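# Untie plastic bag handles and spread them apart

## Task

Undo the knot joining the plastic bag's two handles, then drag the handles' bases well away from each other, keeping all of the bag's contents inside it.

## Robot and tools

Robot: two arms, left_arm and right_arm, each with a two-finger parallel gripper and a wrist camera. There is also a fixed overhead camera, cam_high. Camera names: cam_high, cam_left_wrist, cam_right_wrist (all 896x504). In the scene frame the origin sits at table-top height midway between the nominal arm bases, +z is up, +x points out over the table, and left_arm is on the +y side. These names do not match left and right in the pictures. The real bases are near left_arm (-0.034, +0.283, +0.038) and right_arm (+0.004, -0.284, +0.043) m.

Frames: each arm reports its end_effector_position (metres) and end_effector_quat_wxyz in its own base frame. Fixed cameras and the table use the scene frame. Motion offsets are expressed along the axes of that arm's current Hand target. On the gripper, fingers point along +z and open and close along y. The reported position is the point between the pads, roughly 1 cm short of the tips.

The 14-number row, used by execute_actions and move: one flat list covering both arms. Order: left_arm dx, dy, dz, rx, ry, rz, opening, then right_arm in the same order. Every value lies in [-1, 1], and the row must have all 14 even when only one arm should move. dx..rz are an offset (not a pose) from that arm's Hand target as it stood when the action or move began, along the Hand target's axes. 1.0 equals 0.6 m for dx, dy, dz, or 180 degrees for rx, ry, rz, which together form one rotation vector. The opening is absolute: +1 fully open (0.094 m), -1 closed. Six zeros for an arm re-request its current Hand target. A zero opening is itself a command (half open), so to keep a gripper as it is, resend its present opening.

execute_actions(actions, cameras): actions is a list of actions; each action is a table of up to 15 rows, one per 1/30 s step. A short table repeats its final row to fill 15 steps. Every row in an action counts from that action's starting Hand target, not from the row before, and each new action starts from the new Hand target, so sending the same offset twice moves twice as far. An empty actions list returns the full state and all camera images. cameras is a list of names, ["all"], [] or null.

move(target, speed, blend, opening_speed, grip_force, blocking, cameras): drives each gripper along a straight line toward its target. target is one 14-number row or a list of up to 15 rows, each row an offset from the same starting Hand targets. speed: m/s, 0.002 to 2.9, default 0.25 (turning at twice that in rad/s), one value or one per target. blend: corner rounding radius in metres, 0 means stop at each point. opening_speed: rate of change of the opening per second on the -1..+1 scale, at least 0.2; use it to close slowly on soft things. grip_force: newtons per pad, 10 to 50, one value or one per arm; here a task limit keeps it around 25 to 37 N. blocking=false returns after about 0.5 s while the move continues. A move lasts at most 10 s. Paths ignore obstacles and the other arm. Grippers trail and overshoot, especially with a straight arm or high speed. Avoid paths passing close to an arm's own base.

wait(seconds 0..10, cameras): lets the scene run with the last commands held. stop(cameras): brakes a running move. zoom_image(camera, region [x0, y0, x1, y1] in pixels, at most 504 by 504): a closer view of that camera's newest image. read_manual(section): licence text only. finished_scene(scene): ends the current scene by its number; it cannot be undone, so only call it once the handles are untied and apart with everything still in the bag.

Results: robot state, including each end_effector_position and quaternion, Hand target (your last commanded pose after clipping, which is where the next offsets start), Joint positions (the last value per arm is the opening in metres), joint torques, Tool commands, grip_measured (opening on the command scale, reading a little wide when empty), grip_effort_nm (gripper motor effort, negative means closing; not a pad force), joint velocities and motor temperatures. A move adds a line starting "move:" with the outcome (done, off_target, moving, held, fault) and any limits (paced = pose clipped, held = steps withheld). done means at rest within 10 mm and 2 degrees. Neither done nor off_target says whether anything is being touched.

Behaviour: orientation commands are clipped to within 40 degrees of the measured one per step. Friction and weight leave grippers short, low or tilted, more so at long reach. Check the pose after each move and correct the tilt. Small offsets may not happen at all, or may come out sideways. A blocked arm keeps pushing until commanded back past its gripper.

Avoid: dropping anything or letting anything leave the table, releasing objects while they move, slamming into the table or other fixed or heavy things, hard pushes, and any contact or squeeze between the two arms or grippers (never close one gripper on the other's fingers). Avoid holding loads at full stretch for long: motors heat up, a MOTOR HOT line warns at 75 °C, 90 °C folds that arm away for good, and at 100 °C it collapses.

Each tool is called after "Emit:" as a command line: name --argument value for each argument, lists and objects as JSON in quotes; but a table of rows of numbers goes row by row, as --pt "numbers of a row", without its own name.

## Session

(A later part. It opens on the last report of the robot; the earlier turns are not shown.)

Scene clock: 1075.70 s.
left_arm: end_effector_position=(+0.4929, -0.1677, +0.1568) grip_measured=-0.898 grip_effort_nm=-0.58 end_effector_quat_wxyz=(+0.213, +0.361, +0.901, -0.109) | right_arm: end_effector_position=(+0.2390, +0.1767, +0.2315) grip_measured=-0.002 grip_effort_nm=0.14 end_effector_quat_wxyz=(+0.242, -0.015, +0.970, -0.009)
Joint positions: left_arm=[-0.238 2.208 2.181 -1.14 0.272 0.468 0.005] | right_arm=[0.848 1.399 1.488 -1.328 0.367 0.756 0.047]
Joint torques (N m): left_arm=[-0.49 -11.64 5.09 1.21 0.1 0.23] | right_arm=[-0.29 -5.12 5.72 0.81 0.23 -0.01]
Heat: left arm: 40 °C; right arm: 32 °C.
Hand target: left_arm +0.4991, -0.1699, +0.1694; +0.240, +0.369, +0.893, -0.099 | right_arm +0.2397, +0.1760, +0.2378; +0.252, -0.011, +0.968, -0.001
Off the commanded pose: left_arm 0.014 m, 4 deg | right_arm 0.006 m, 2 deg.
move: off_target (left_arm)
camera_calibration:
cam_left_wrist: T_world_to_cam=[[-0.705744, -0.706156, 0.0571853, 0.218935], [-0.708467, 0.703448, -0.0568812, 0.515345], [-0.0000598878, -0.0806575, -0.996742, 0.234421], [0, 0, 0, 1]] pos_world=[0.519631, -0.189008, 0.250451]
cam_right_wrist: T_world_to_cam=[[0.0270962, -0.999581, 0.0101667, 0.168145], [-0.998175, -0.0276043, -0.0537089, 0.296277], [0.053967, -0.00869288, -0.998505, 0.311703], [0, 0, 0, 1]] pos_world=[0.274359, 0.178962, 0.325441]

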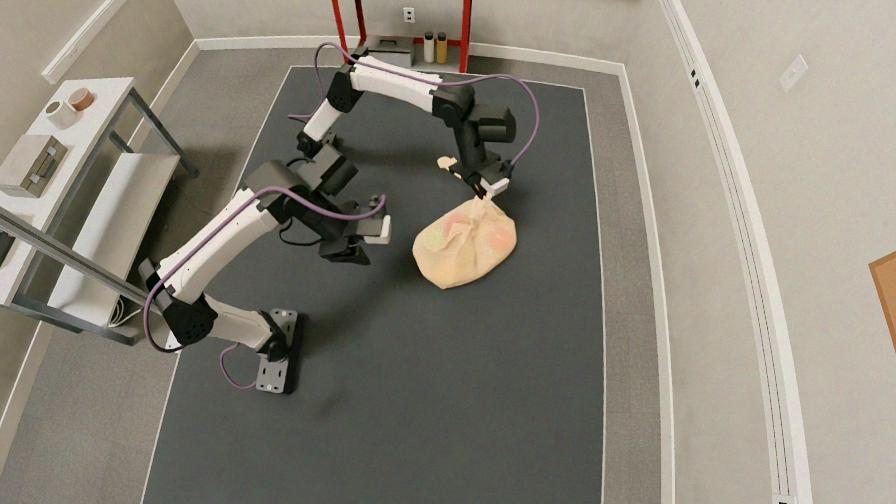

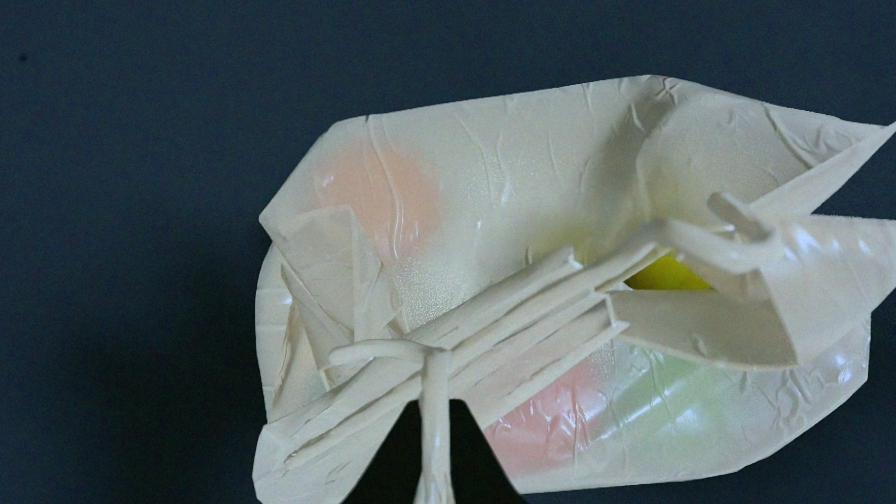

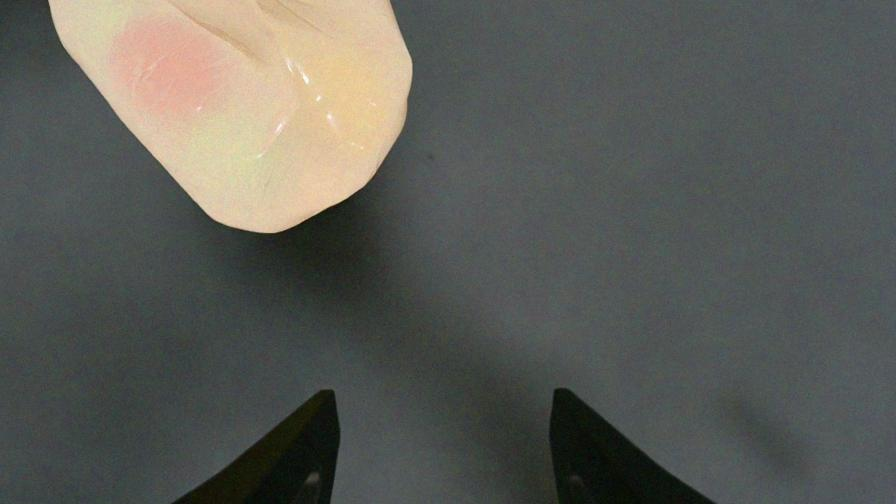

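Emit:
move --pt "0.15 0.236 -0.04 0 0 0 -1 0 0 0 0 0 0 0" --pt "0.25 0.25 0.08 0 0 0 -1 0 0 0 0 0 0 0" --cameras '["all"]' --speed 0.12

Emit:
zoom_image --camera "cam_high" --region '[370, 80, 550, 290]'

Scene clock: 1091.20 s.
left_arm: end_effector_position=(+0.5216, +0.0104, +0.0353) grip_measured=-0.898 grip_effort_nm=-0.58 end_effector_quat_wxyz=(+0.209, +0.361, +0.902, -0.107) | right_arm: end_effector_position=(+0.2390, +0.1767, +0.2315) grip_measured=-0.002 grip_effort_nm=0.14 end_effector_quat_wxyz=(+0.242, -0.015, +0.970, -0.009)
Joint positions: left_arm=[0.149 2.352 1.955 -0.905 0.395 0.856 0.005] | right_arm=[0.848 1.399 1.488 -1.328 0.367 0.756 0.047]
Joint torques (N m): left_arm=[0.34 -13.05 4.94 0.95 0.53 0.23] | right_arm=[-0.36 -5.03 5.7 0.86 0.18 -0.02]
Heat: left arm: 41 °C; right arm: 32 °C.
Hand target: left_arm +0.5301, +0.0111, +0.0527; +0.240, +0.369, +0.893, -0.099 | right_arm +0.2397, +0.1760, +0.2378; +0.252, -0.011, +0.968, -0.001
Off the commanded pose: left_arm 0.019 m, 4 deg | right_arm 0.006 m, 2 deg.
move: off_target (left_arm)
camera_calibration:
cam_left_wrist: T_world_to_cam=[[-0.70509, -0.706869, 0.0564248, 0.37165], [-0.709094, 0.703487, -0.0478748, 0.403511], [-0.00585286, -0.0737665, -0.997258, 0.130664], [0, 0, 0, 1]] pos_world=[0.548939, -0.011518, 0.128654]
cam_right_wrist: T_world_to_cam=[[0.0270962, -0.999581, 0.0101667, 0.168145], [-0.998175, -0.0276043, -0.0537089, 0.296277], [0.053967, -0.00869288, -0.998505, 0.311703], [0, 0, 0, 1]] pos_world=[0.274359, 0.178962, 0.325441]

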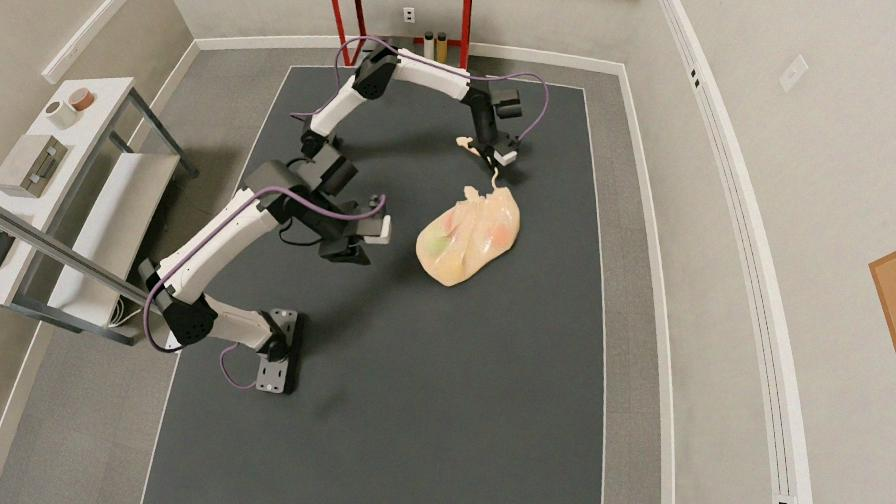

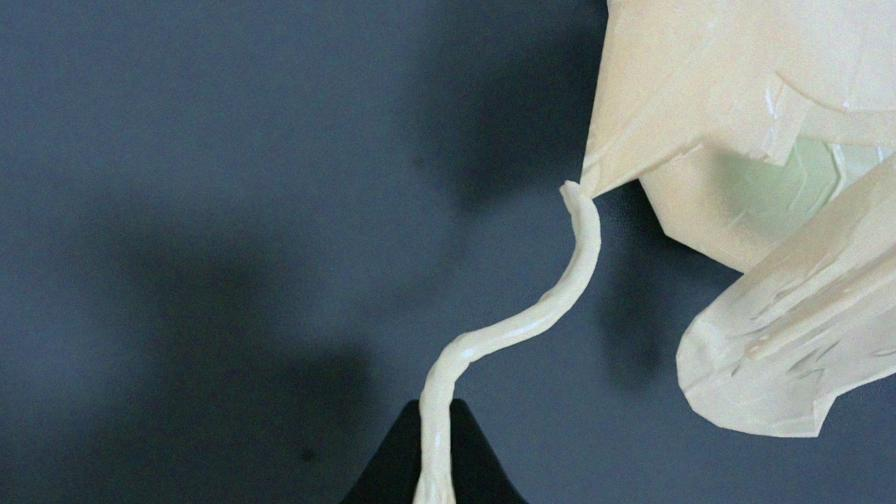

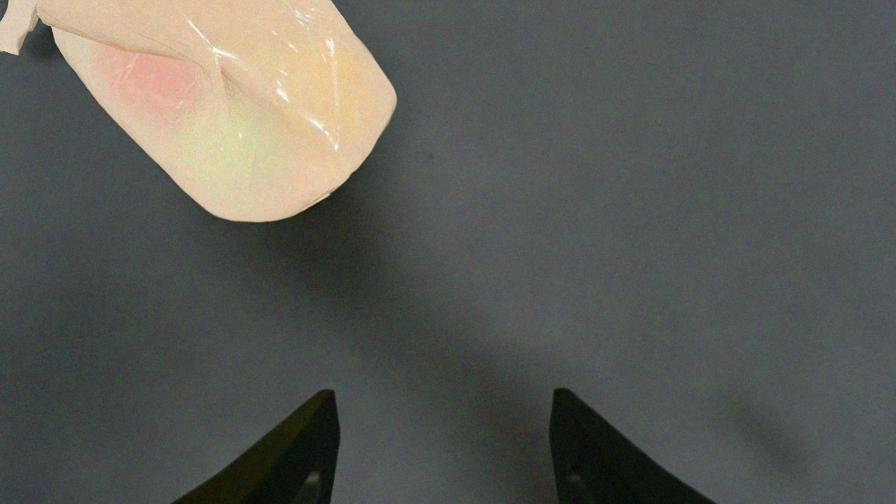

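Scaled by 2.400 from the camera's 896x504 image, which has a finer 1280x720 frame.

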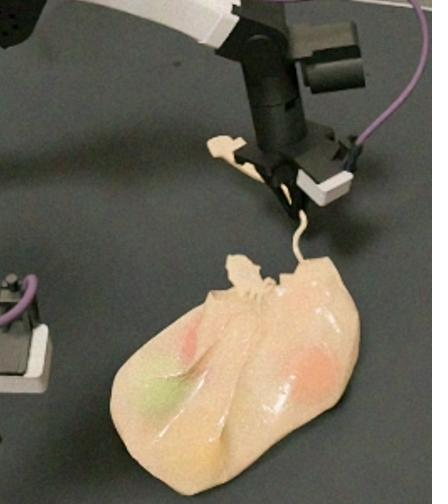

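Emit:
move --pt "-0.366 -0.172 -0.263 0 0 0 -1 0 0 0 0 0 0 0" --pt "-0.366 -0.172 -0.263 0 0 0 -1 -0.116 0.125 0 0 0 0 -0.2" --cameras '["all"]' --speed 0.12

Emit:
zoom_image --camera "cam_high" --region '[370, 80, 550, 290]'

Scene clock: 1122.43 s.
left_arm: end_effector_position=(+0.5311, -0.1408, +0.2512) grip_measured=-0.898 grip_effort_nm=-0.58 end_effector_quat_wxyz=(+0.311, +0.340, +0.882, -0.102) | right_arm: end_effector_position=(+0.2984, +0.2539, +0.2626) grip_measured=-0.198 grip_effort_nm=-0.11 end_effector_quat_wxyz=(+0.244, -0.021, +0.969, -0.004)
Joint positions: left_arm=[-0.161 2.4 2.833 -1.405 0.314 0.477 0.005] | right_arm=[0.865 1.818 2.057 -1.472 0.367 0.758 0.038]
Joint torques (N m): left_arm=[-0.09 -14.52 7.57 1.53 0.11 0.05] | right_arm=[0.29 -7.06 7.6 0.63 0.24 0.14]
Motor temperatures (°C): left_arm=[21 46 35 22 19 17 20] | right_arm=[18 28 32 25 20 17 20]
Heat: left arm: 46 °C; right arm: 32 °C.
Hand target: left_arm +0.5358, -0.1404, +0.2993; +0.240, +0.369, +0.893, -0.099 | right_arm +0.2989, +0.2524, +0.2712; +0.252, -0.011, +0.968, -0.001
Off the commanded pose: left_arm 0.048 m, 9 deg | right_arm 0.009 m, 2 deg.
elbow stopped short (left arm): the move would have taken joint 3 (elbow) straighter than the controller allows.
move: off_target (left_arm)
camera_calibration:
cam_left_wrist: T_world_to_cam=[[-0.673718, -0.738686, -0.0211595, 0.257637], [-0.714071, 0.658107, -0.238742, 0.571123], [0.19028, -0.145735, -0.970853, 0.213918], [0, 0, 0, 1]] pos_world=[0.540693, -0.154372, 0.349486]
cam_right_wrist: T_world_to_cam=[[0.0425932, -0.999081, 0.00488251, 0.240005], [-0.997403, -0.0428048, -0.057922, 0.364108], [0.0580778, -0.00240275, -0.998309, 0.337403], [0, 0, 0, 1]] pos_world=[0.333344, 0.256181, 0.35675]

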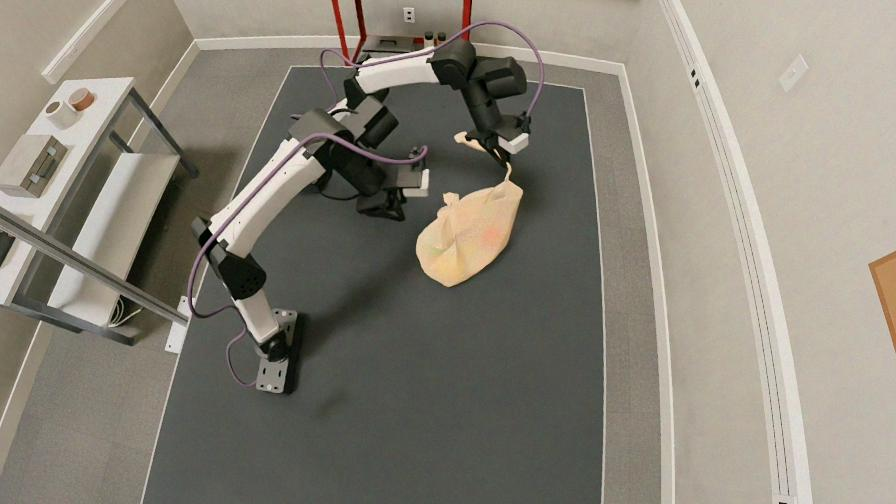

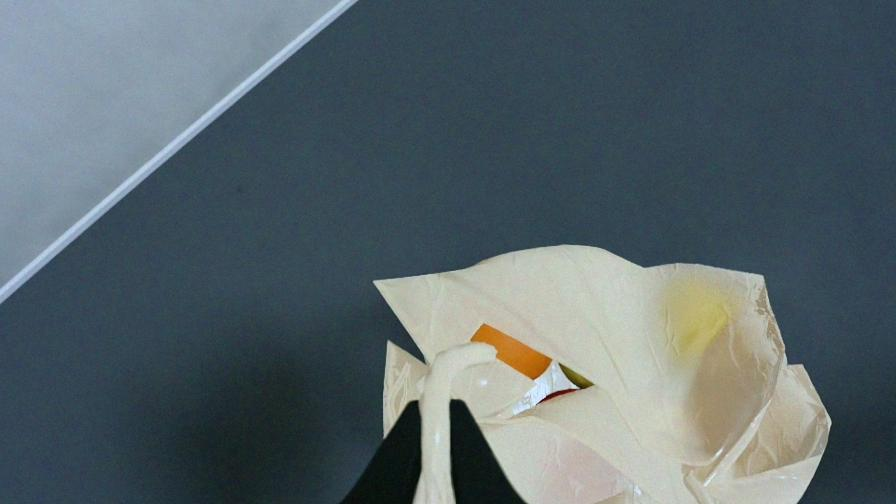

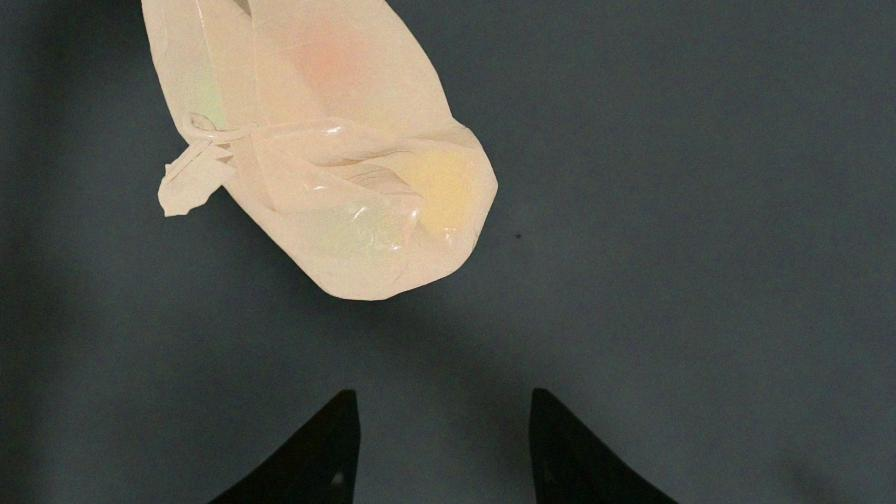

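Scaled by 2.400 from the camera's 896x504 image, which has a finer 1280x720 frame.

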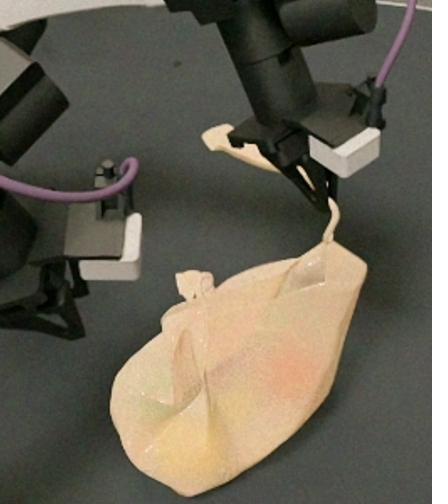

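Emit:
move --target '[0,0,0,0,0,0,-1,-0.027,0.267,0.259,0.041,0,0.073,0.1]' --cameras '["cam_right_wrist","cam_high"]' --speed 0.15

Scene clock: 1144.50 s.
left_arm: end_effector_position=(+0.5321, -0.1384, +0.2514) grip_measured=-0.898 grip_effort_nm=-0.58 end_effector_quat_wxyz=(+0.312, +0.338, +0.882, -0.101) | right_arm: end_effector_position=(+0.3785, +0.4057, +0.1270) grip_measured=+0.098 grip_effort_nm=0.15 end_effector_quat_wxyz=(+0.272, +0.084, +0.959, +0.004)
Joint positions: left_arm=[-0.157 2.4 2.833 -1.404 0.314 0.477 0.005] | right_arm=[0.962 2.642 2.835 -1.46 0.467 1.063 0.052]
Joint torques (N m): left_arm=[-0.13 -14.52 7.56 1.53 0.11 0.05] | right_arm=[0.29 -12.77 7.47 0.98 0.4 0.15]
Heat: left arm: 48 °C; right arm: 35 °C.
Hand target: left_arm +0.5358, -0.1404, +0.2993; +0.240, +0.369, +0.893, -0.099 | right_arm +0.3857, +0.4134, +0.1422; +0.251, +0.116, +0.960, -0.034
Off the commanded pose: left_arm 0.048 m, 9 deg | right_arm 0.019 m, 6 deg.
elbow stopped short (left arm): the move would have taken joint 3 (elbow) straighter than the controller allows.
elbow stopped short (right arm): the move would have taken joint 3 (elbow) straighter than the controller allows.
move: off_target (left_arm, right_arm)
camera_calibration:
cam_right_wrist: T_world_to_cam=[[-0.154441, -0.985804, -0.0658691, 0.467057], [-0.980419, 0.161159, -0.113167, 0.360484], [0.122176, 0.0471016, -0.99139, 0.152424], [0, 0, 0, 1]] pos_world=[0.406935, 0.395152, 0.222672]
Images, in order (width x height): cam_high 896x504, cam_right_wrist 896x504.

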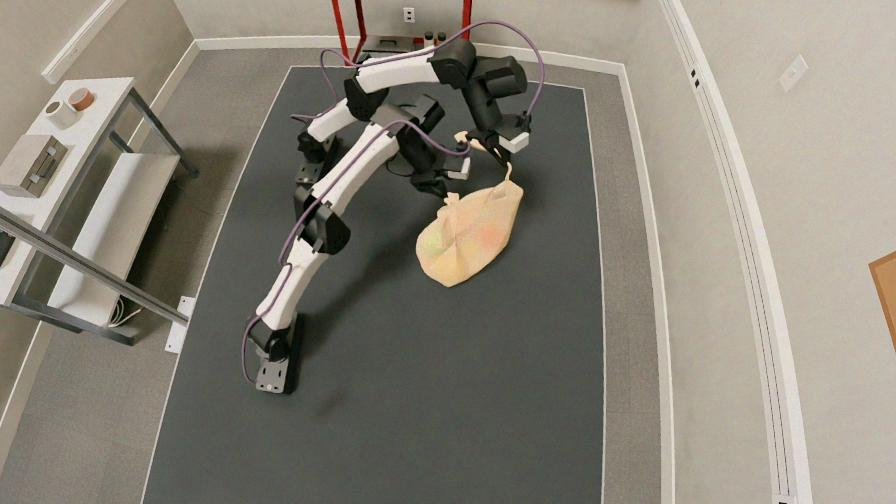

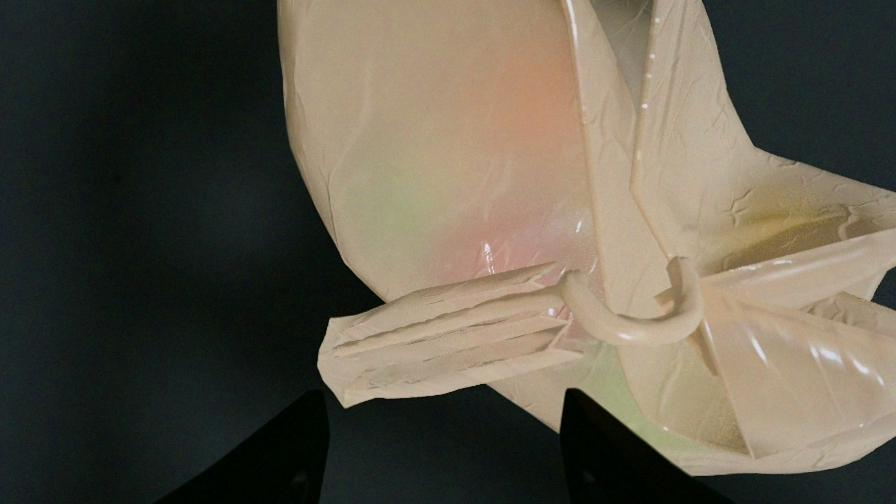

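Emit:
move --pt "0 0 0 0 0 0 -1 -0.041 0 -0.073 0 0 0 -0.45" --pt "0 0 0 0 0 0 -1 -0.094 -0.07 -0.057 0 0 0 -0.45" --cameras '["cam_right_wrist"]' --speed 0.15

Scene clock: 1170.90 s.
left_arm: end_effector_position=(+0.5321, -0.1384, +0.2514) grip_measured=-0.898 grip_effort_nm=-0.58 end_effector_quat_wxyz=(+0.312, +0.338, +0.882, -0.101) | right_arm: end_effector_position=(+0.3785, +0.4057, +0.1270) grip_measured=-0.448 grip_effort_nm=-0.11 end_effector_quat_wxyz=(+0.272, +0.084, +0.959, +0.004)
Joint positions: left_arm=[-0.157 2.4 2.833 -1.404 0.314 0.477 0.005] | right_arm=[0.962 2.642 2.835 -1.46 0.467 1.063 0.026]
Joint torques (N m): left_arm=[-0.12 -14.5 7.56 1.52 0.11 0.05] | right_arm=[-0.1 -12.93 5.42 0.78 0.26 0]
Motor temperatures (°C): left_arm=[21 51 38 24 19 17 20] | right_arm=[18 38 34 25 20 17 20]
Heat: left arm: 51 °C; right arm: 38 °C.
Hand target: left_arm +0.5358, -0.1404, +0.2993; +0.240, +0.369, +0.893, -0.099 | right_arm +0.3803, +0.4058, +0.1324; +0.277, +0.085, +0.957, +0.009 (not the last commanded pose)
Off the commanded pose: left_arm 0.048 m, 9 deg | right_arm 0.088 m, 6 deg.
elbow stopped short (left arm): the move would have taken joint 3 (elbow) straighter than the controller allows.
elbow stopped short (right arm): the move would have taken joint 3 (elbow) straighter than the controller allows.
led back after a hold (left arm): the arm was led back toward your command in small steps, so it may still be short of it.
move: held (right_arm; a check stopped the path), off_target (left_arm); path passed 0 of 2 targets; limits=held
pose unreachable (left arm): on one or more control steps of this call, first in action 0 (counted from 0), this arm could not follow its commanded pose, so it was not sent that pose on those steps. It may still have moved: this result reports where it is.
cause: moving toward the commanded pose would bring a part of the arm too close to another arm (this arm's forearm (the part past joint 3) and the right arm's wrist (the part past joint 4), along the way the arms are being sent, or toward where that arm still pushes).
pose unreachable (right arm): on one or more control steps of this call, first in action 0 (counted from 0), this arm could not follow its commanded pose, so it was not sent that pose on those steps. It may still have moved: this result reports where it is.
cause: moving toward the commanded pose would bring a part of the arm too close to another arm (this arm's wrist (the part past joint 4) and the left arm's forearm (the part past joint 3), where that arm would come to rest).
camera_calibration:
cam_right_wrist: T_world_to_cam=[[-0.154441, -0.985804, -0.0658691, 0.467057], [-0.980419, 0.161159, -0.113167, 0.360484], [0.122176, 0.0471016, -0.99139, 0.152424], [0, 0, 0, 1]] pos_world=[0.406935, 0.395152, 0.222672]
Images, in order (width x height): cam_right_wrist 896x504.

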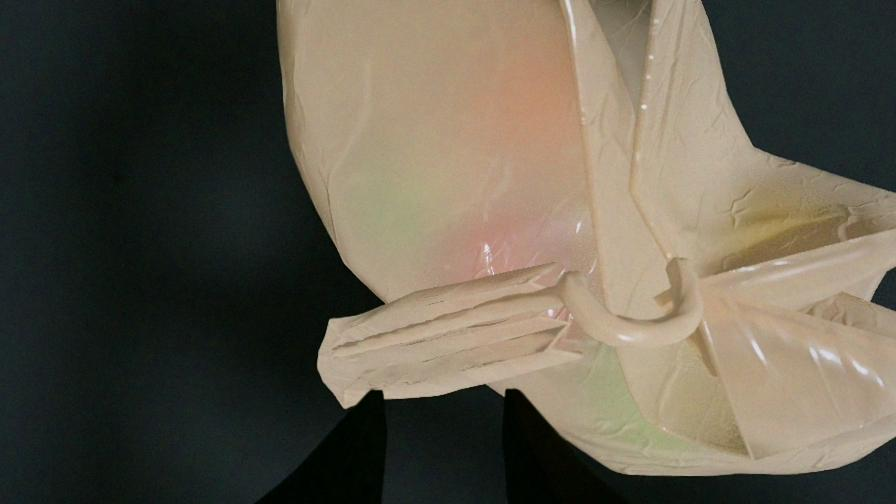

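Emit:
move --pt "0 0 0 0 0 0 -1 -0.021 -0.0775 -0.009 0 0 0 -0.4" --pt "0 0 0 0 0 0 -1 -0.0525 -0.0717 0.007 0 0 0 -0.4" --cameras '["cam_right_wrist"]' --speed 0.1

Scene clock: 1186.40 s.
left_arm: end_effector_position=(+0.5321, -0.1384, +0.2514) grip_measured=-0.898 grip_effort_nm=-0.58 end_effector_quat_wxyz=(+0.312, +0.338, +0.882, -0.101) | right_arm: end_effector_position=(+0.4027, +0.3525, +0.1345) grip_measured=-0.402 grip_effort_nm=0.15 end_effector_quat_wxyz=(+0.276, +0.096, +0.956, +0.001)
Joint positions: left_arm=[-0.157 2.4 2.833 -1.404 0.314 0.477 0.005] | right_arm=[0.86 2.344 2.301 -1.182 0.448 0.98 0.028]
Joint torques (N m): left_arm=[-0.12 -14.52 7.56 1.52 0.11 0.05] | right_arm=[-0.01 -11.08 8.25 0.67 0.11 -0.21]
Heat: left arm: 52 °C; right arm: 41 °C.
Hand target: left_arm +0.5358, -0.1404, +0.2993; +0.240, +0.369, +0.893, -0.099 | right_arm +0.4020, +0.3581, +0.1428; +0.277, +0.085, +0.957, +0.009
Off the commanded pose: left_arm 0.048 m, 9 deg | right_arm 0.010 m, 2 deg.
elbow stopped short (left arm): the move would have taken joint 3 (elbow) straighter than the controller allows.
move: off_target (left_arm)
camera_calibration:
cam_right_wrist: T_world_to_cam=[[-0.178424, -0.981664, -0.0670857, 0.427272], [-0.975185, 0.185505, -0.120843, 0.384076], [0.131072, 0.0438596, -0.990402, 0.156915], [0, 0, 0, 1]] pos_world=[0.430213, 0.341307, 0.230486]
Images, in order (width x height): cam_right_wrist 896x504.

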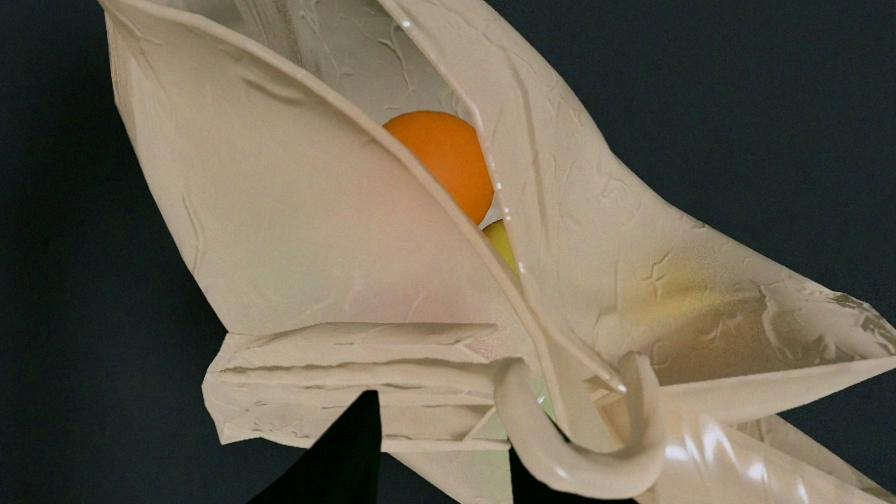

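Emit:
move --pt "0 0 0 0 0 0 -1 -0.034 0.0 -0.0117 0 0 0 -0.4" --pt "0 0 0 0 0 0 -1 -0.034 0.0 -0.0117 0 0 0 -1" --cameras '["cam_right_wrist"]' --speed 0.08 --opening_speed 0.5

Scene clock: 1197.67 s.
left_arm: end_effector_position=(+0.5321, -0.1384, +0.2514) grip_measured=-0.898 grip_effort_nm=-0.58 end_effector_quat_wxyz=(+0.312, +0.338, +0.882, -0.101) | right_arm: end_effector_position=(+0.4032, +0.3585, +0.1398) grip_measured=-0.402 grip_effort_nm=0.15 end_effector_quat_wxyz=(+0.280, +0.091, +0.956, +0.008)
Joint positions: left_arm=[-0.157 2.4 2.833 -1.404 0.314 0.477 0.005] | right_arm=[0.867 2.355 2.336 -1.19 0.447 0.974 0.028]
Joint torques (N m): left_arm=[-0.12 -14.52 7.56 1.52 0.11 0.05] | right_arm=[0.01 -11.86 5.67 0.83 0.21 -0.01]
Heat: left arm: 53 °C; right arm: 41 °C.
Hand target: left_arm +0.5358, -0.1404, +0.2993; +0.240, +0.369, +0.893, -0.099 | right_arm +0.4051, +0.3572, +0.1445; +0.284, +0.093, +0.954, +0.010 (not the last commanded pose)
Tool commands: left_gripper/opening=-1.0 right_gripper/opening=-0.4
Off the commanded pose: left_arm 0.048 m, 9 deg | right_arm 0.023 m, 1 deg.
elbow stopped short (left arm): the move would have taken joint 3 (elbow) straighter than the controller allows.
move: held (right_arm; a check stopped the path), off_target (left_arm); path passed 0 of 2 targets; target 2's new opening was not sent; limits=held
pose unreachable (right arm): on one or more control steps of this call, first in action 0 (counted from 0), this arm could not follow its commanded pose, so it was not sent that pose on those steps. It may still have moved: this result reports where it is.
cause: moving toward the commanded pose would bring a part of the arm too close to another arm (this arm's wrist (the part past joint 4) and the left arm's gripper housing, at the place that arm is still heading or pushing toward).
camera_calibration:
cam_right_wrist: T_world_to_cam=[[-0.166102, -0.982932, -0.0790819, 0.430848], [-0.976116, 0.175277, -0.128354, 0.389136], [0.140025, 0.0558732, -0.98857, 0.153638], [0, 0, 0, 1]] pos_world=[0.429893, 0.346704, 0.235901]
Images, in order (width x height): cam_right_wrist 896x504.

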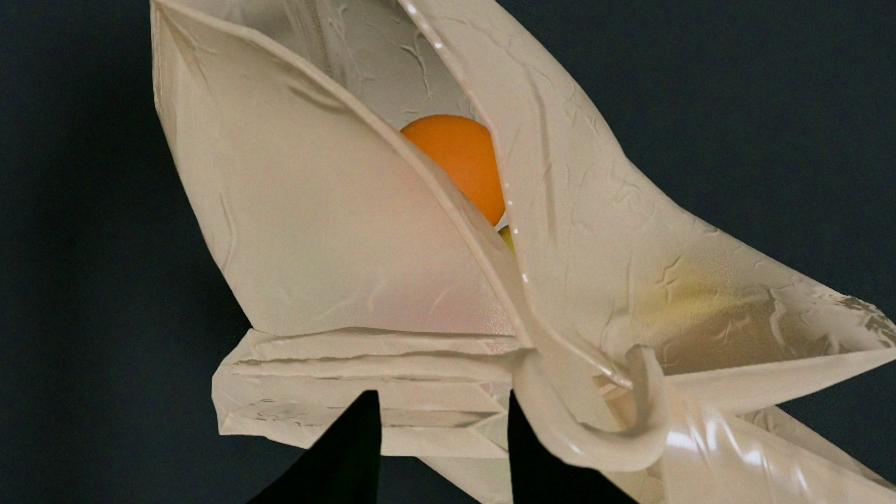

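Emit:
move --target '[0,0,0,0,0,0,-1,0,0,0,0,0,0,-1]' --cameras '["cam_right_wrist"]' --opening_speed 0.5

Scene clock: 1205.83 s.
left_arm: end_effector_position=(+0.5321, -0.1384, +0.2514) grip_measured=-0.898 grip_effort_nm=-0.58 end_effector_quat_wxyz=(+0.312, +0.338, +0.882, -0.101) | right_arm: end_effector_position=(+0.4032, +0.3585, +0.1398) grip_measured=-0.996 grip_effort_nm=-0.21 end_effector_quat_wxyz=(+0.280, +0.091, +0.956, +0.008)
Joint positions: left_arm=[-0.157 2.4 2.833 -1.404 0.314 0.477 0.005] | right_arm=[0.867 2.355 2.336 -1.19 0.447 0.974 0]
Joint torques (N m): left_arm=[-0.12 -14.5 7.57 1.52 0.11 0.05] | right_arm=[-0.06 -11.99 5.63 0.87 0.25 0.01]
Heat: left arm: 53 °C; right arm: 42 °C.
Hand target: left_arm +0.5358, -0.1404, +0.2993; +0.240, +0.369, +0.893, -0.099 | right_arm +0.4051, +0.3572, +0.1445; +0.284, +0.093, +0.954, +0.010
Off the commanded pose: left_arm 0.048 m, 9 deg | right_arm 0.005 m, 1 deg.
elbow stopped short (left arm): the move would have taken joint 3 (elbow) straighter than the controller allows.
move: off_target (left_arm)
camera_calibration:
cam_right_wrist: T_world_to_cam=[[-0.166102, -0.982932, -0.0790819, 0.430848], [-0.976116, 0.175277, -0.128354, 0.389136], [0.140025, 0.0558732, -0.98857, 0.153638], [0, 0, 0, 1]] pos_world=[0.429893, 0.346704, 0.235901]
Images, in order (width x height): cam_right_wrist 896x504.

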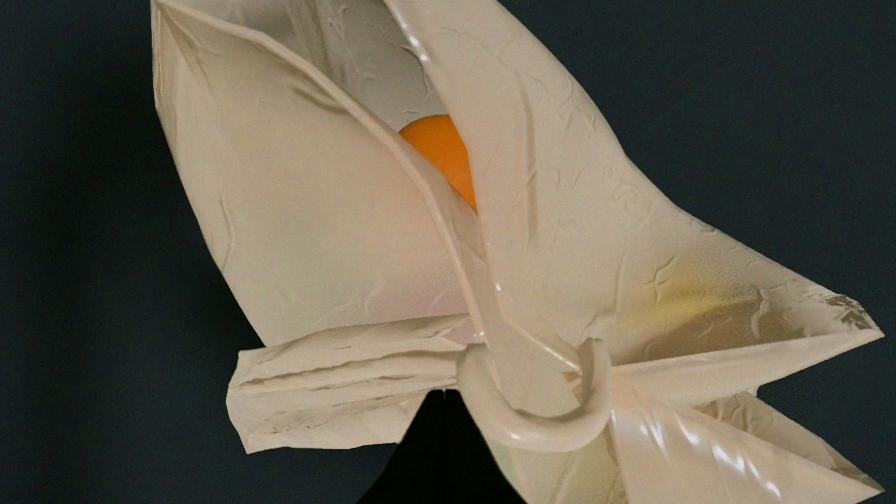

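Emit:
move --pt "0.066 0.035 0.047 0 0 0 -1 0.034 -0.007 -0.023 0 0 0 -1" --pt "0.066 0.035 0.047 0 0 0 -1 -0.007 -0.052 -0.07 0 0 0 -0.4" --pt "0.066 0.035 0.047 0 0 0 -1 -0.06 -0.041 -0.035 0 0 0 -0.4" --cameras '["cam_right_wrist","cam_high"]' --speed 0.1

Scene clock: 1238.13 s.
left_arm: end_effector_position=(+0.5362, -0.1144, +0.2504) grip_measured=-0.898 grip_effort_nm=-0.58 end_effector_quat_wxyz=(+0.314, +0.350, +0.879, -0.083) | right_arm: end_effector_position=(+0.4206, +0.3234, +0.1725) grip_measured=-0.402 grip_effort_nm=0.15 end_effector_quat_wxyz=(+0.285, +0.104, +0.953, +0.005)
Joint positions: left_arm=[-0.112 2.4 2.833 -1.411 0.314 0.549 0.005] | right_arm=[0.794 2.306 2.378 -1.251 0.436 0.923 0.028]
Joint torques (N m): left_arm=[0.39 -9.33 7.54 0.94 0.35 0.22] | right_arm=[0.35 -10.56 8.21 0.7 0.07 -0.17]
Motor temperatures (°C): left_arm=[21 53 38 25 19 17 20] | right_arm=[18 44 33 24 20 17 20]
Heat: left arm: 53 °C; right arm: 44 °C.
Hand target: left_arm +0.5364, -0.1113, +0.2550; +0.240, +0.369, +0.893, -0.099 | right_arm +0.4191, +0.3271, +0.1798; +0.284, +0.093, +0.954, +0.010
Off the commanded pose: left_arm 0.006 m, 9 deg | right_arm 0.008 m, 1 deg.
elbow stopped short (left arm): the move would have taken joint 3 (elbow) straighter than the controller allows.
move: off_target (left_arm); target 2's new opening was sent with right_arm's hand 0.019 m and 1 deg from that target
camera_calibration:
cam_right_wrist: T_world_to_cam=[[-0.190388, -0.978298, -0.0817622, 0.410898], [-0.969961, 0.200302, -0.138041, 0.407431], [0.151423, 0.0530247, -0.987046, 0.18133], [0, 0, 0, 1]] pos_world=[0.445964, 0.310757, 0.268819]
Images, in order (width x height): cam_high 896x504, cam_right_wrist 896x504.

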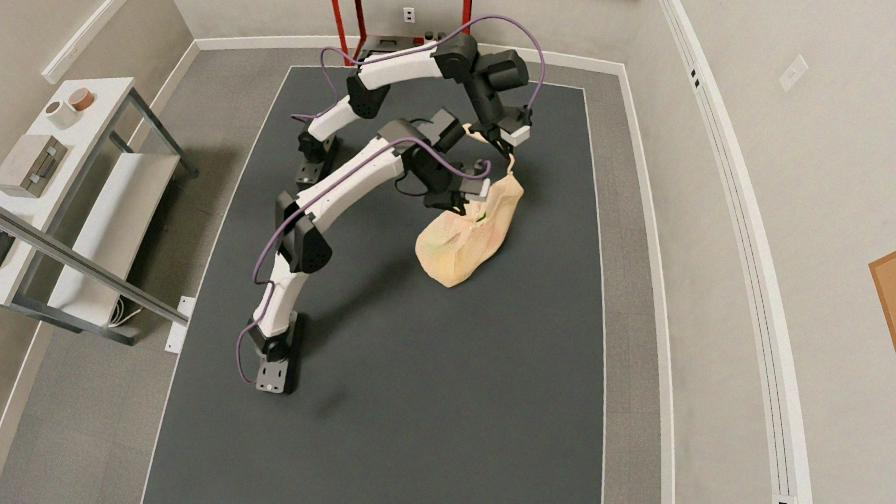

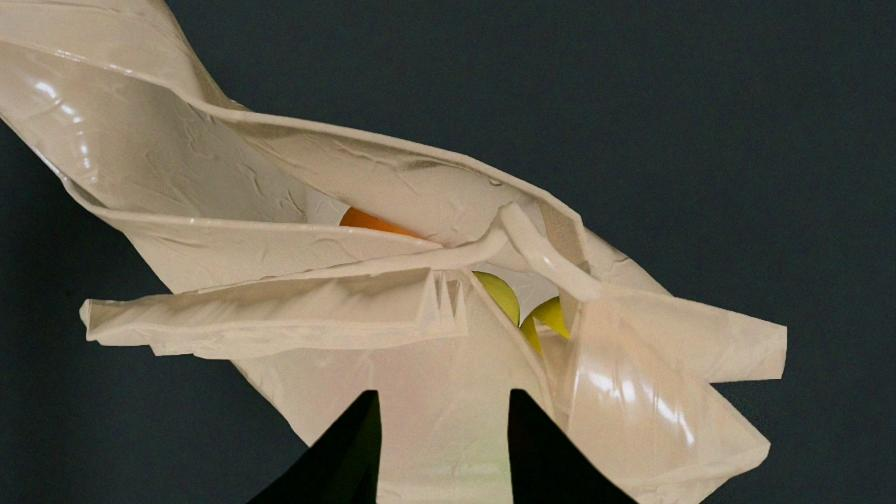

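Emit:
move --target '[0,0,0,0,0,0,-1,-0.055,-0.053,0.041,-0.12,0.016,-0.186,-0.3]' --cameras '["cam_right_wrist"]' --speed 0.1

Scene clock: 1260.77 s.
left_arm: end_effector_position=(+0.5362, -0.1144, +0.2504) grip_measured=-0.898 grip_effort_nm=-0.58 end_effector_quat_wxyz=(+0.314, +0.350, +0.879, -0.083) | right_arm: end_effector_position=(+0.4483, +0.2875, +0.1482) grip_measured=-0.302 grip_effort_nm=0.15 end_effector_quat_wxyz=(+0.228, -0.233, +0.941, +0.092)
Joint positions: left_arm=[-0.112 2.4 2.833 -1.411 0.314 0.549 0.005] | right_arm=[0.56 2.148 2.032 -0.958 -0.032 0.083 0.033]
Joint torques (N m): left_arm=[0.39 -9.33 7.56 0.94 0.35 0.22] | right_arm=[-0.24 -13.67 5.93 1.44 -0.17 -0.18]
Motor temperatures (°C): left_arm=[21 48 39 25 19 17 20] | right_arm=[18 43 34 25 20 17 20]
Heat: left arm: 48 °C; right arm: 43 °C.
Hand target: left_arm +0.5364, -0.1113, +0.2550; +0.240, +0.369, +0.893, -0.099 | right_arm +0.4541, +0.2890, +0.1747; +0.264, -0.239, +0.929, +0.107
Off the commanded pose: left_arm 0.006 m, 9 deg | right_arm 0.027 m, 5 deg.
elbow stopped short (left arm): the move would have taken joint 3 (elbow) straighter than the controller allows.
move: off_target (left_arm, right_arm)
camera_calibration:
cam_right_wrist: T_world_to_cam=[[0.482354, -0.87225, -0.0807135, 0.0468413], [-0.875886, -0.478929, -0.0587444, 0.579453], [0.0125838, 0.0990315, -0.995005, 0.205275], [0, 0, 0, 1]] pos_world=[0.482358, 0.298045, 0.24207]
Images, in order (width x height): cam_right_wrist 896x504.

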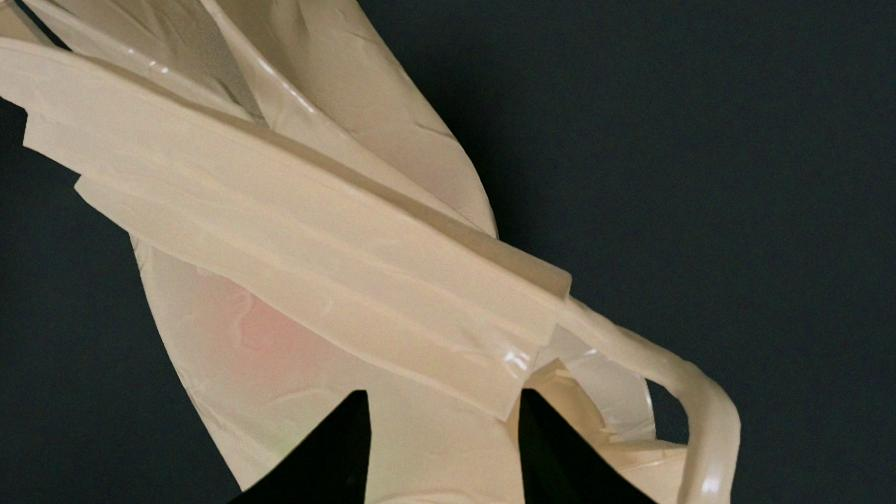

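Emit:
move --pt "0 0 0 0 0 0 -1 -0.05 0.0067 -0.077 0 0 0 -0.3" --pt "0 0 0 0 0 0 -1 -0.064 -0.061 -0.064 0 0 0 -0.3" --cameras '["cam_right_wrist"]' --speed 0.1

Scene clock: 1277.17 s.
left_arm: end_effector_position=(+0.5362, -0.1144, +0.2504) grip_measured=-0.898 grip_effort_nm=-0.58 end_effector_quat_wxyz=(+0.314, +0.350, +0.879, -0.083) | right_arm: end_effector_position=(+0.4867, +0.2569, +0.2192) grip_measured=-0.302 grip_effort_nm=0.15 end_effector_quat_wxyz=(+0.263, -0.226, +0.932, +0.103)
Joint positions: left_arm=[-0.112 2.4 2.833 -1.411 0.314 0.549 0.005] | right_arm=[0.46 2.281 2.511 -1.233 -0.081 0.008 0.033]
Joint torques (N m): left_arm=[0.39 -9.35 7.54 0.94 0.35 0.22] | right_arm=[0.18 -10.18 7.88 1.06 -0.19 -0.19]
Heat: left arm: 46 °C; right arm: 45 °C.
Hand target: left_arm +0.5364, -0.1113, +0.2550; +0.240, +0.369, +0.893, -0.099 | right_arm +0.4842, +0.2598, +0.2250; +0.264, -0.239, +0.929, +0.107
Off the commanded pose: left_arm 0.006 m, 9 deg | right_arm 0.007 m, 2 deg.
elbow stopped short (left arm): the move would have taken joint 3 (elbow) straighter than the controller allows.
move: off_target (left_arm)
camera_calibration:
cam_right_wrist: T_world_to_cam=[[0.478825, -0.87375, -0.0853689, 0.0104989], [-0.874576, -0.46628, -0.133038, 0.614993], [0.0764359, 0.138363, -0.987428, 0.235559], [0, 0, 0, 1]] pos_world=[0.514826, 0.26334, 0.315311]
Images, in order (width x height): cam_right_wrist 896x504.

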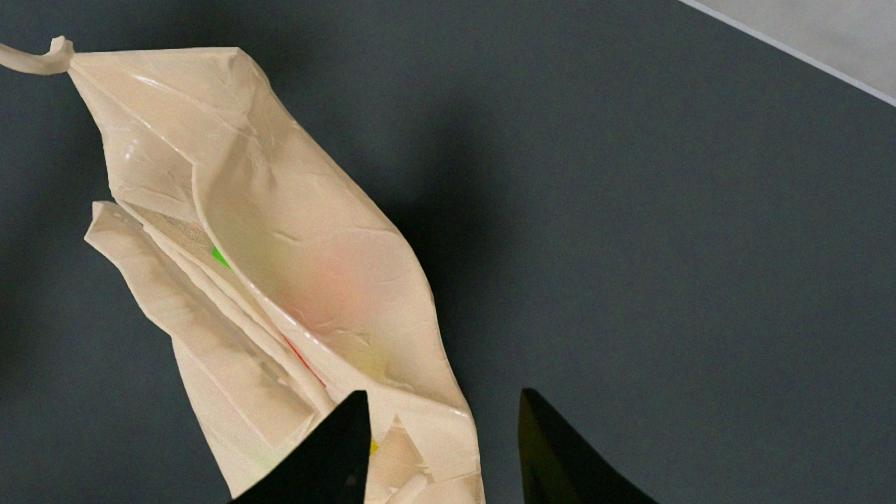

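Emit:
move --pt "0 0 0 0 0 0 -1 0.045 -0.006 0.07 0 0 0 0.1" --pt "0 0 0 0 0 0 -1 0.045 -0.006 0.07 0 0 0 -1" --cameras '["cam_right_wrist"]' --speed 0.1 --opening_speed 0.7

Scene clock: 1291.90 s.
left_arm: end_effector_position=(+0.5362, -0.1144, +0.2504) grip_measured=-0.898 grip_effort_nm=-0.58 end_effector_quat_wxyz=(+0.314, +0.350, +0.879, -0.083) | right_arm: end_effector_position=(+0.4818, +0.2545, +0.1484) grip_measured=-0.996 grip_effort_nm=-0.17 end_effector_quat_wxyz=(+0.229, -0.228, +0.942, +0.095)
Joint positions: left_arm=[-0.112 2.4 2.833 -1.411 0.314 0.549 0.005] | right_arm=[0.46 2.215 2.141 -1.003 -0.081 0.006 0]
Joint torques (N m): left_arm=[0.39 -9.33 7.56 0.94 0.35 0.22] | right_arm=[0.27 -14.22 5.56 1.44 -0.18 -0.15]
Heat: left arm: 45 °C; right arm: 45 °C.
Hand target: left_arm +0.5364, -0.1113, +0.2550; +0.240, +0.369, +0.893, -0.099 | right_arm +0.4843, +0.2599, +0.1749; +0.264, -0.239, +0.929, +0.107
Off the commanded pose: left_arm 0.006 m, 9 deg | right_arm 0.027 m, 5 deg.
elbow stopped short (left arm): the move would have taken joint 3 (elbow) straighter than the controller allows.
move: off_target (left_arm, right_arm); target 2's new opening was sent with right_arm's hand 0.027 m and 5 deg from that target
camera_calibration:
cam_right_wrist: T_world_to_cam=[[0.474334, -0.87599, -0.0874573, 0.00770545], [-0.880273, -0.470676, -0.0598686, 0.593184], [0.0112803, 0.105384, -0.994368, 0.207153], [0, 0, 0, 1]] pos_world=[0.516172, 0.264116, 0.242173]
Images, in order (width x height): cam_right_wrist 896x504.

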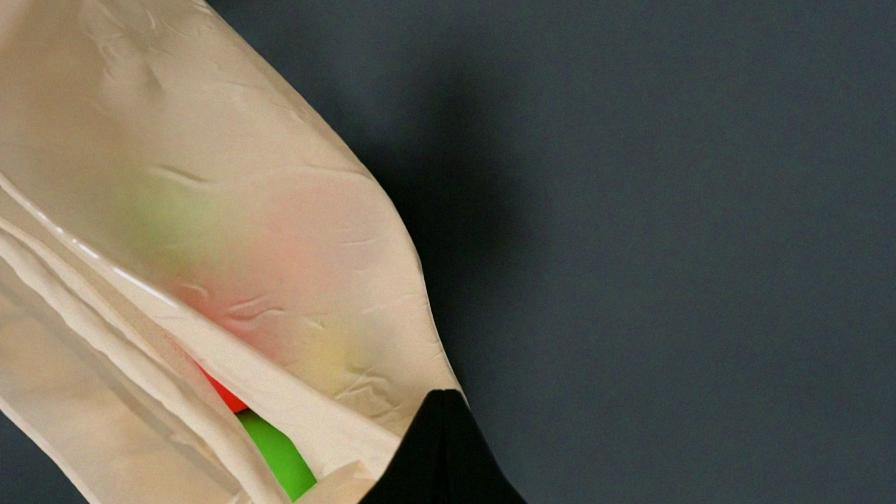

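Emit:
move --target '[0.20,0.094,0.17,0,0,0,-1,0.093,-0.06,0.014,0,0,0,-1]' --cameras '["all"]' --speed 0.08

Emit:
zoom_image --camera "cam_high" --region '[370, 80, 570, 300]'

Scene clock: 1306.23 s.
left_arm: end_effector_position=(+0.5321, -0.0330, +0.1042) grip_measured=-0.898 grip_effort_nm=-0.58 end_effector_quat_wxyz=(+0.221, +0.363, +0.900, -0.098) | right_arm: end_effector_position=(+0.4591, +0.2061, +0.1102) grip_measured=-0.996 grip_effort_nm=-0.17 end_effector_quat_wxyz=(+0.227, -0.228, +0.942, +0.097)
Joint positions: left_arm=[0.054 2.322 2.166 -1.078 0.361 0.758 0.005] | right_arm=[0.379 2.028 1.701 -0.759 -0.125 -0.066 0]
Joint torques (N m): left_arm=[0.28 -10.51 5.07 1.08 0.52 0.23] | right_arm=[-0.16 -13.07 5.53 1.46 -0.23 -0.17]
Heat: left arm: 45 °C; right arm: 47 °C.
Hand target: left_arm +0.5389, -0.0341, +0.1067; +0.240, +0.369, +0.893, -0.099 | right_arm +0.4643, +0.2099, +0.1351; +0.264, -0.239, +0.929, +0.107
Off the commanded pose: left_arm 0.007 m, 2 deg | right_arm 0.026 m, 5 deg.
move: off_target (right_arm)
camera_calibration:
cam_left_wrist: T_world_to_cam=[[-0.704908, -0.708701, 0.0290968, 0.347087], [-0.708867, 0.702455, -0.0637616, 0.446326], [0.0247488, -0.0655718, -0.997541, 0.180172], [0, 0, 0, 1]] pos_world=[0.556591, -0.0557283, 0.198088]
cam_right_wrist: T_world_to_cam=[[0.47651, -0.874225, -0.0931077, -0.0279402], [-0.87914, -0.472953, -0.058553, 0.548057], [0.00715298, 0.109756, -0.993933, 0.175547], [0, 0, 0, 1]] pos_world=[0.493877, 0.215512, 0.203971]

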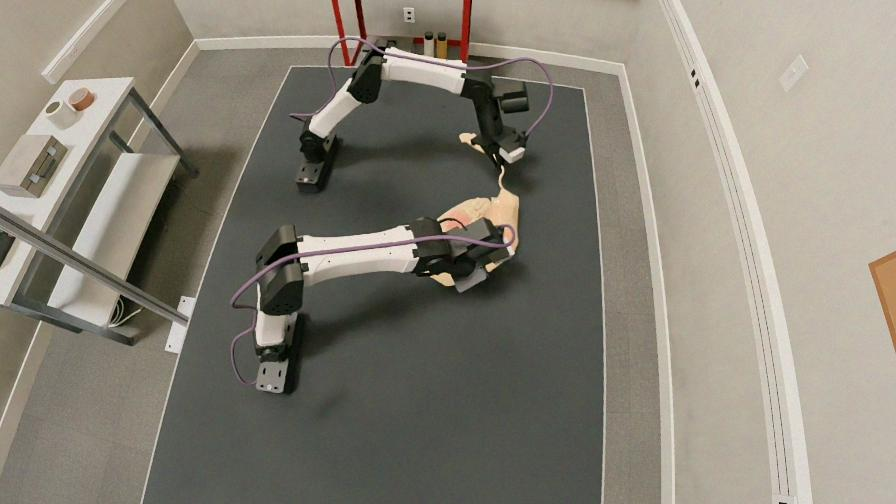

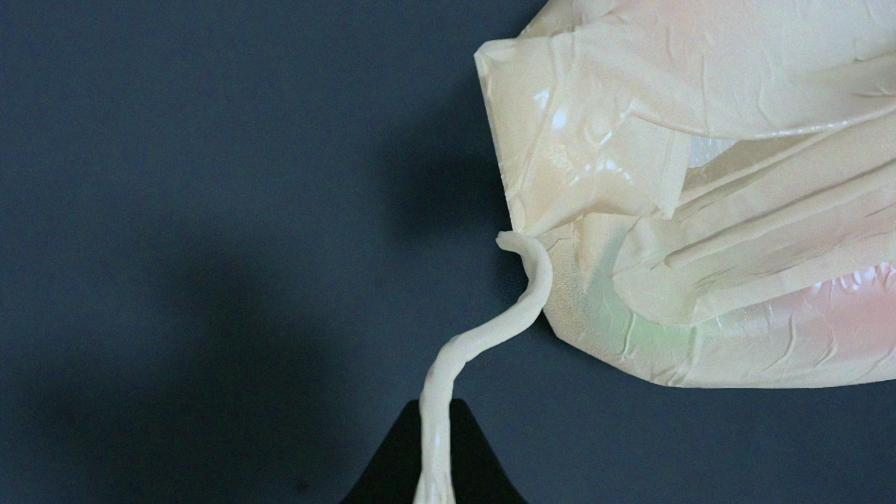

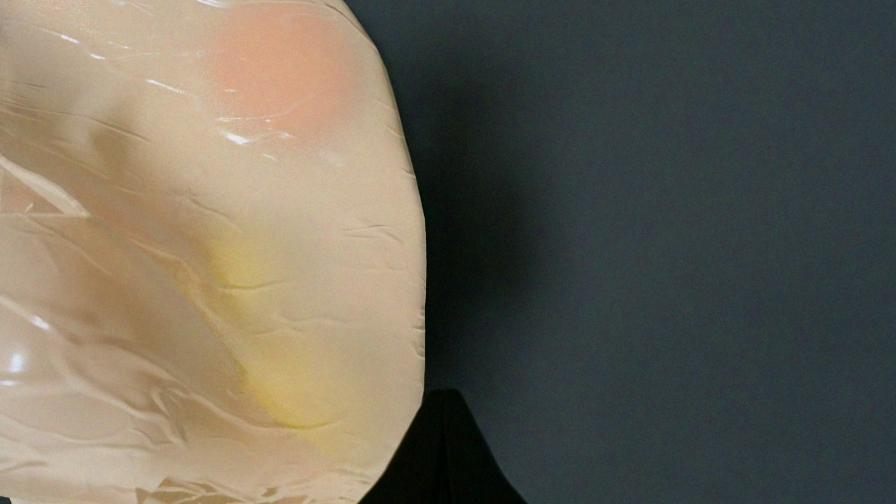

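Scaled by 2.291 from the camera's 896x504 image, which has a finer 1280x720 frame.

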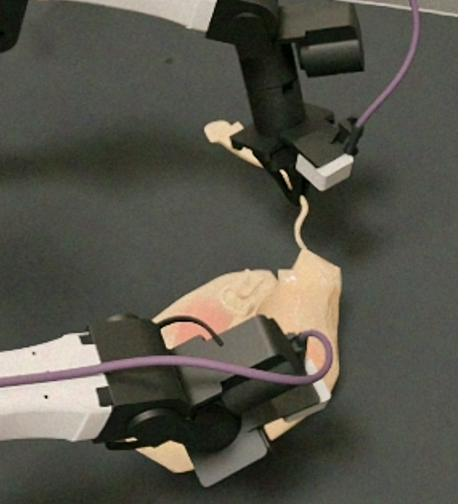

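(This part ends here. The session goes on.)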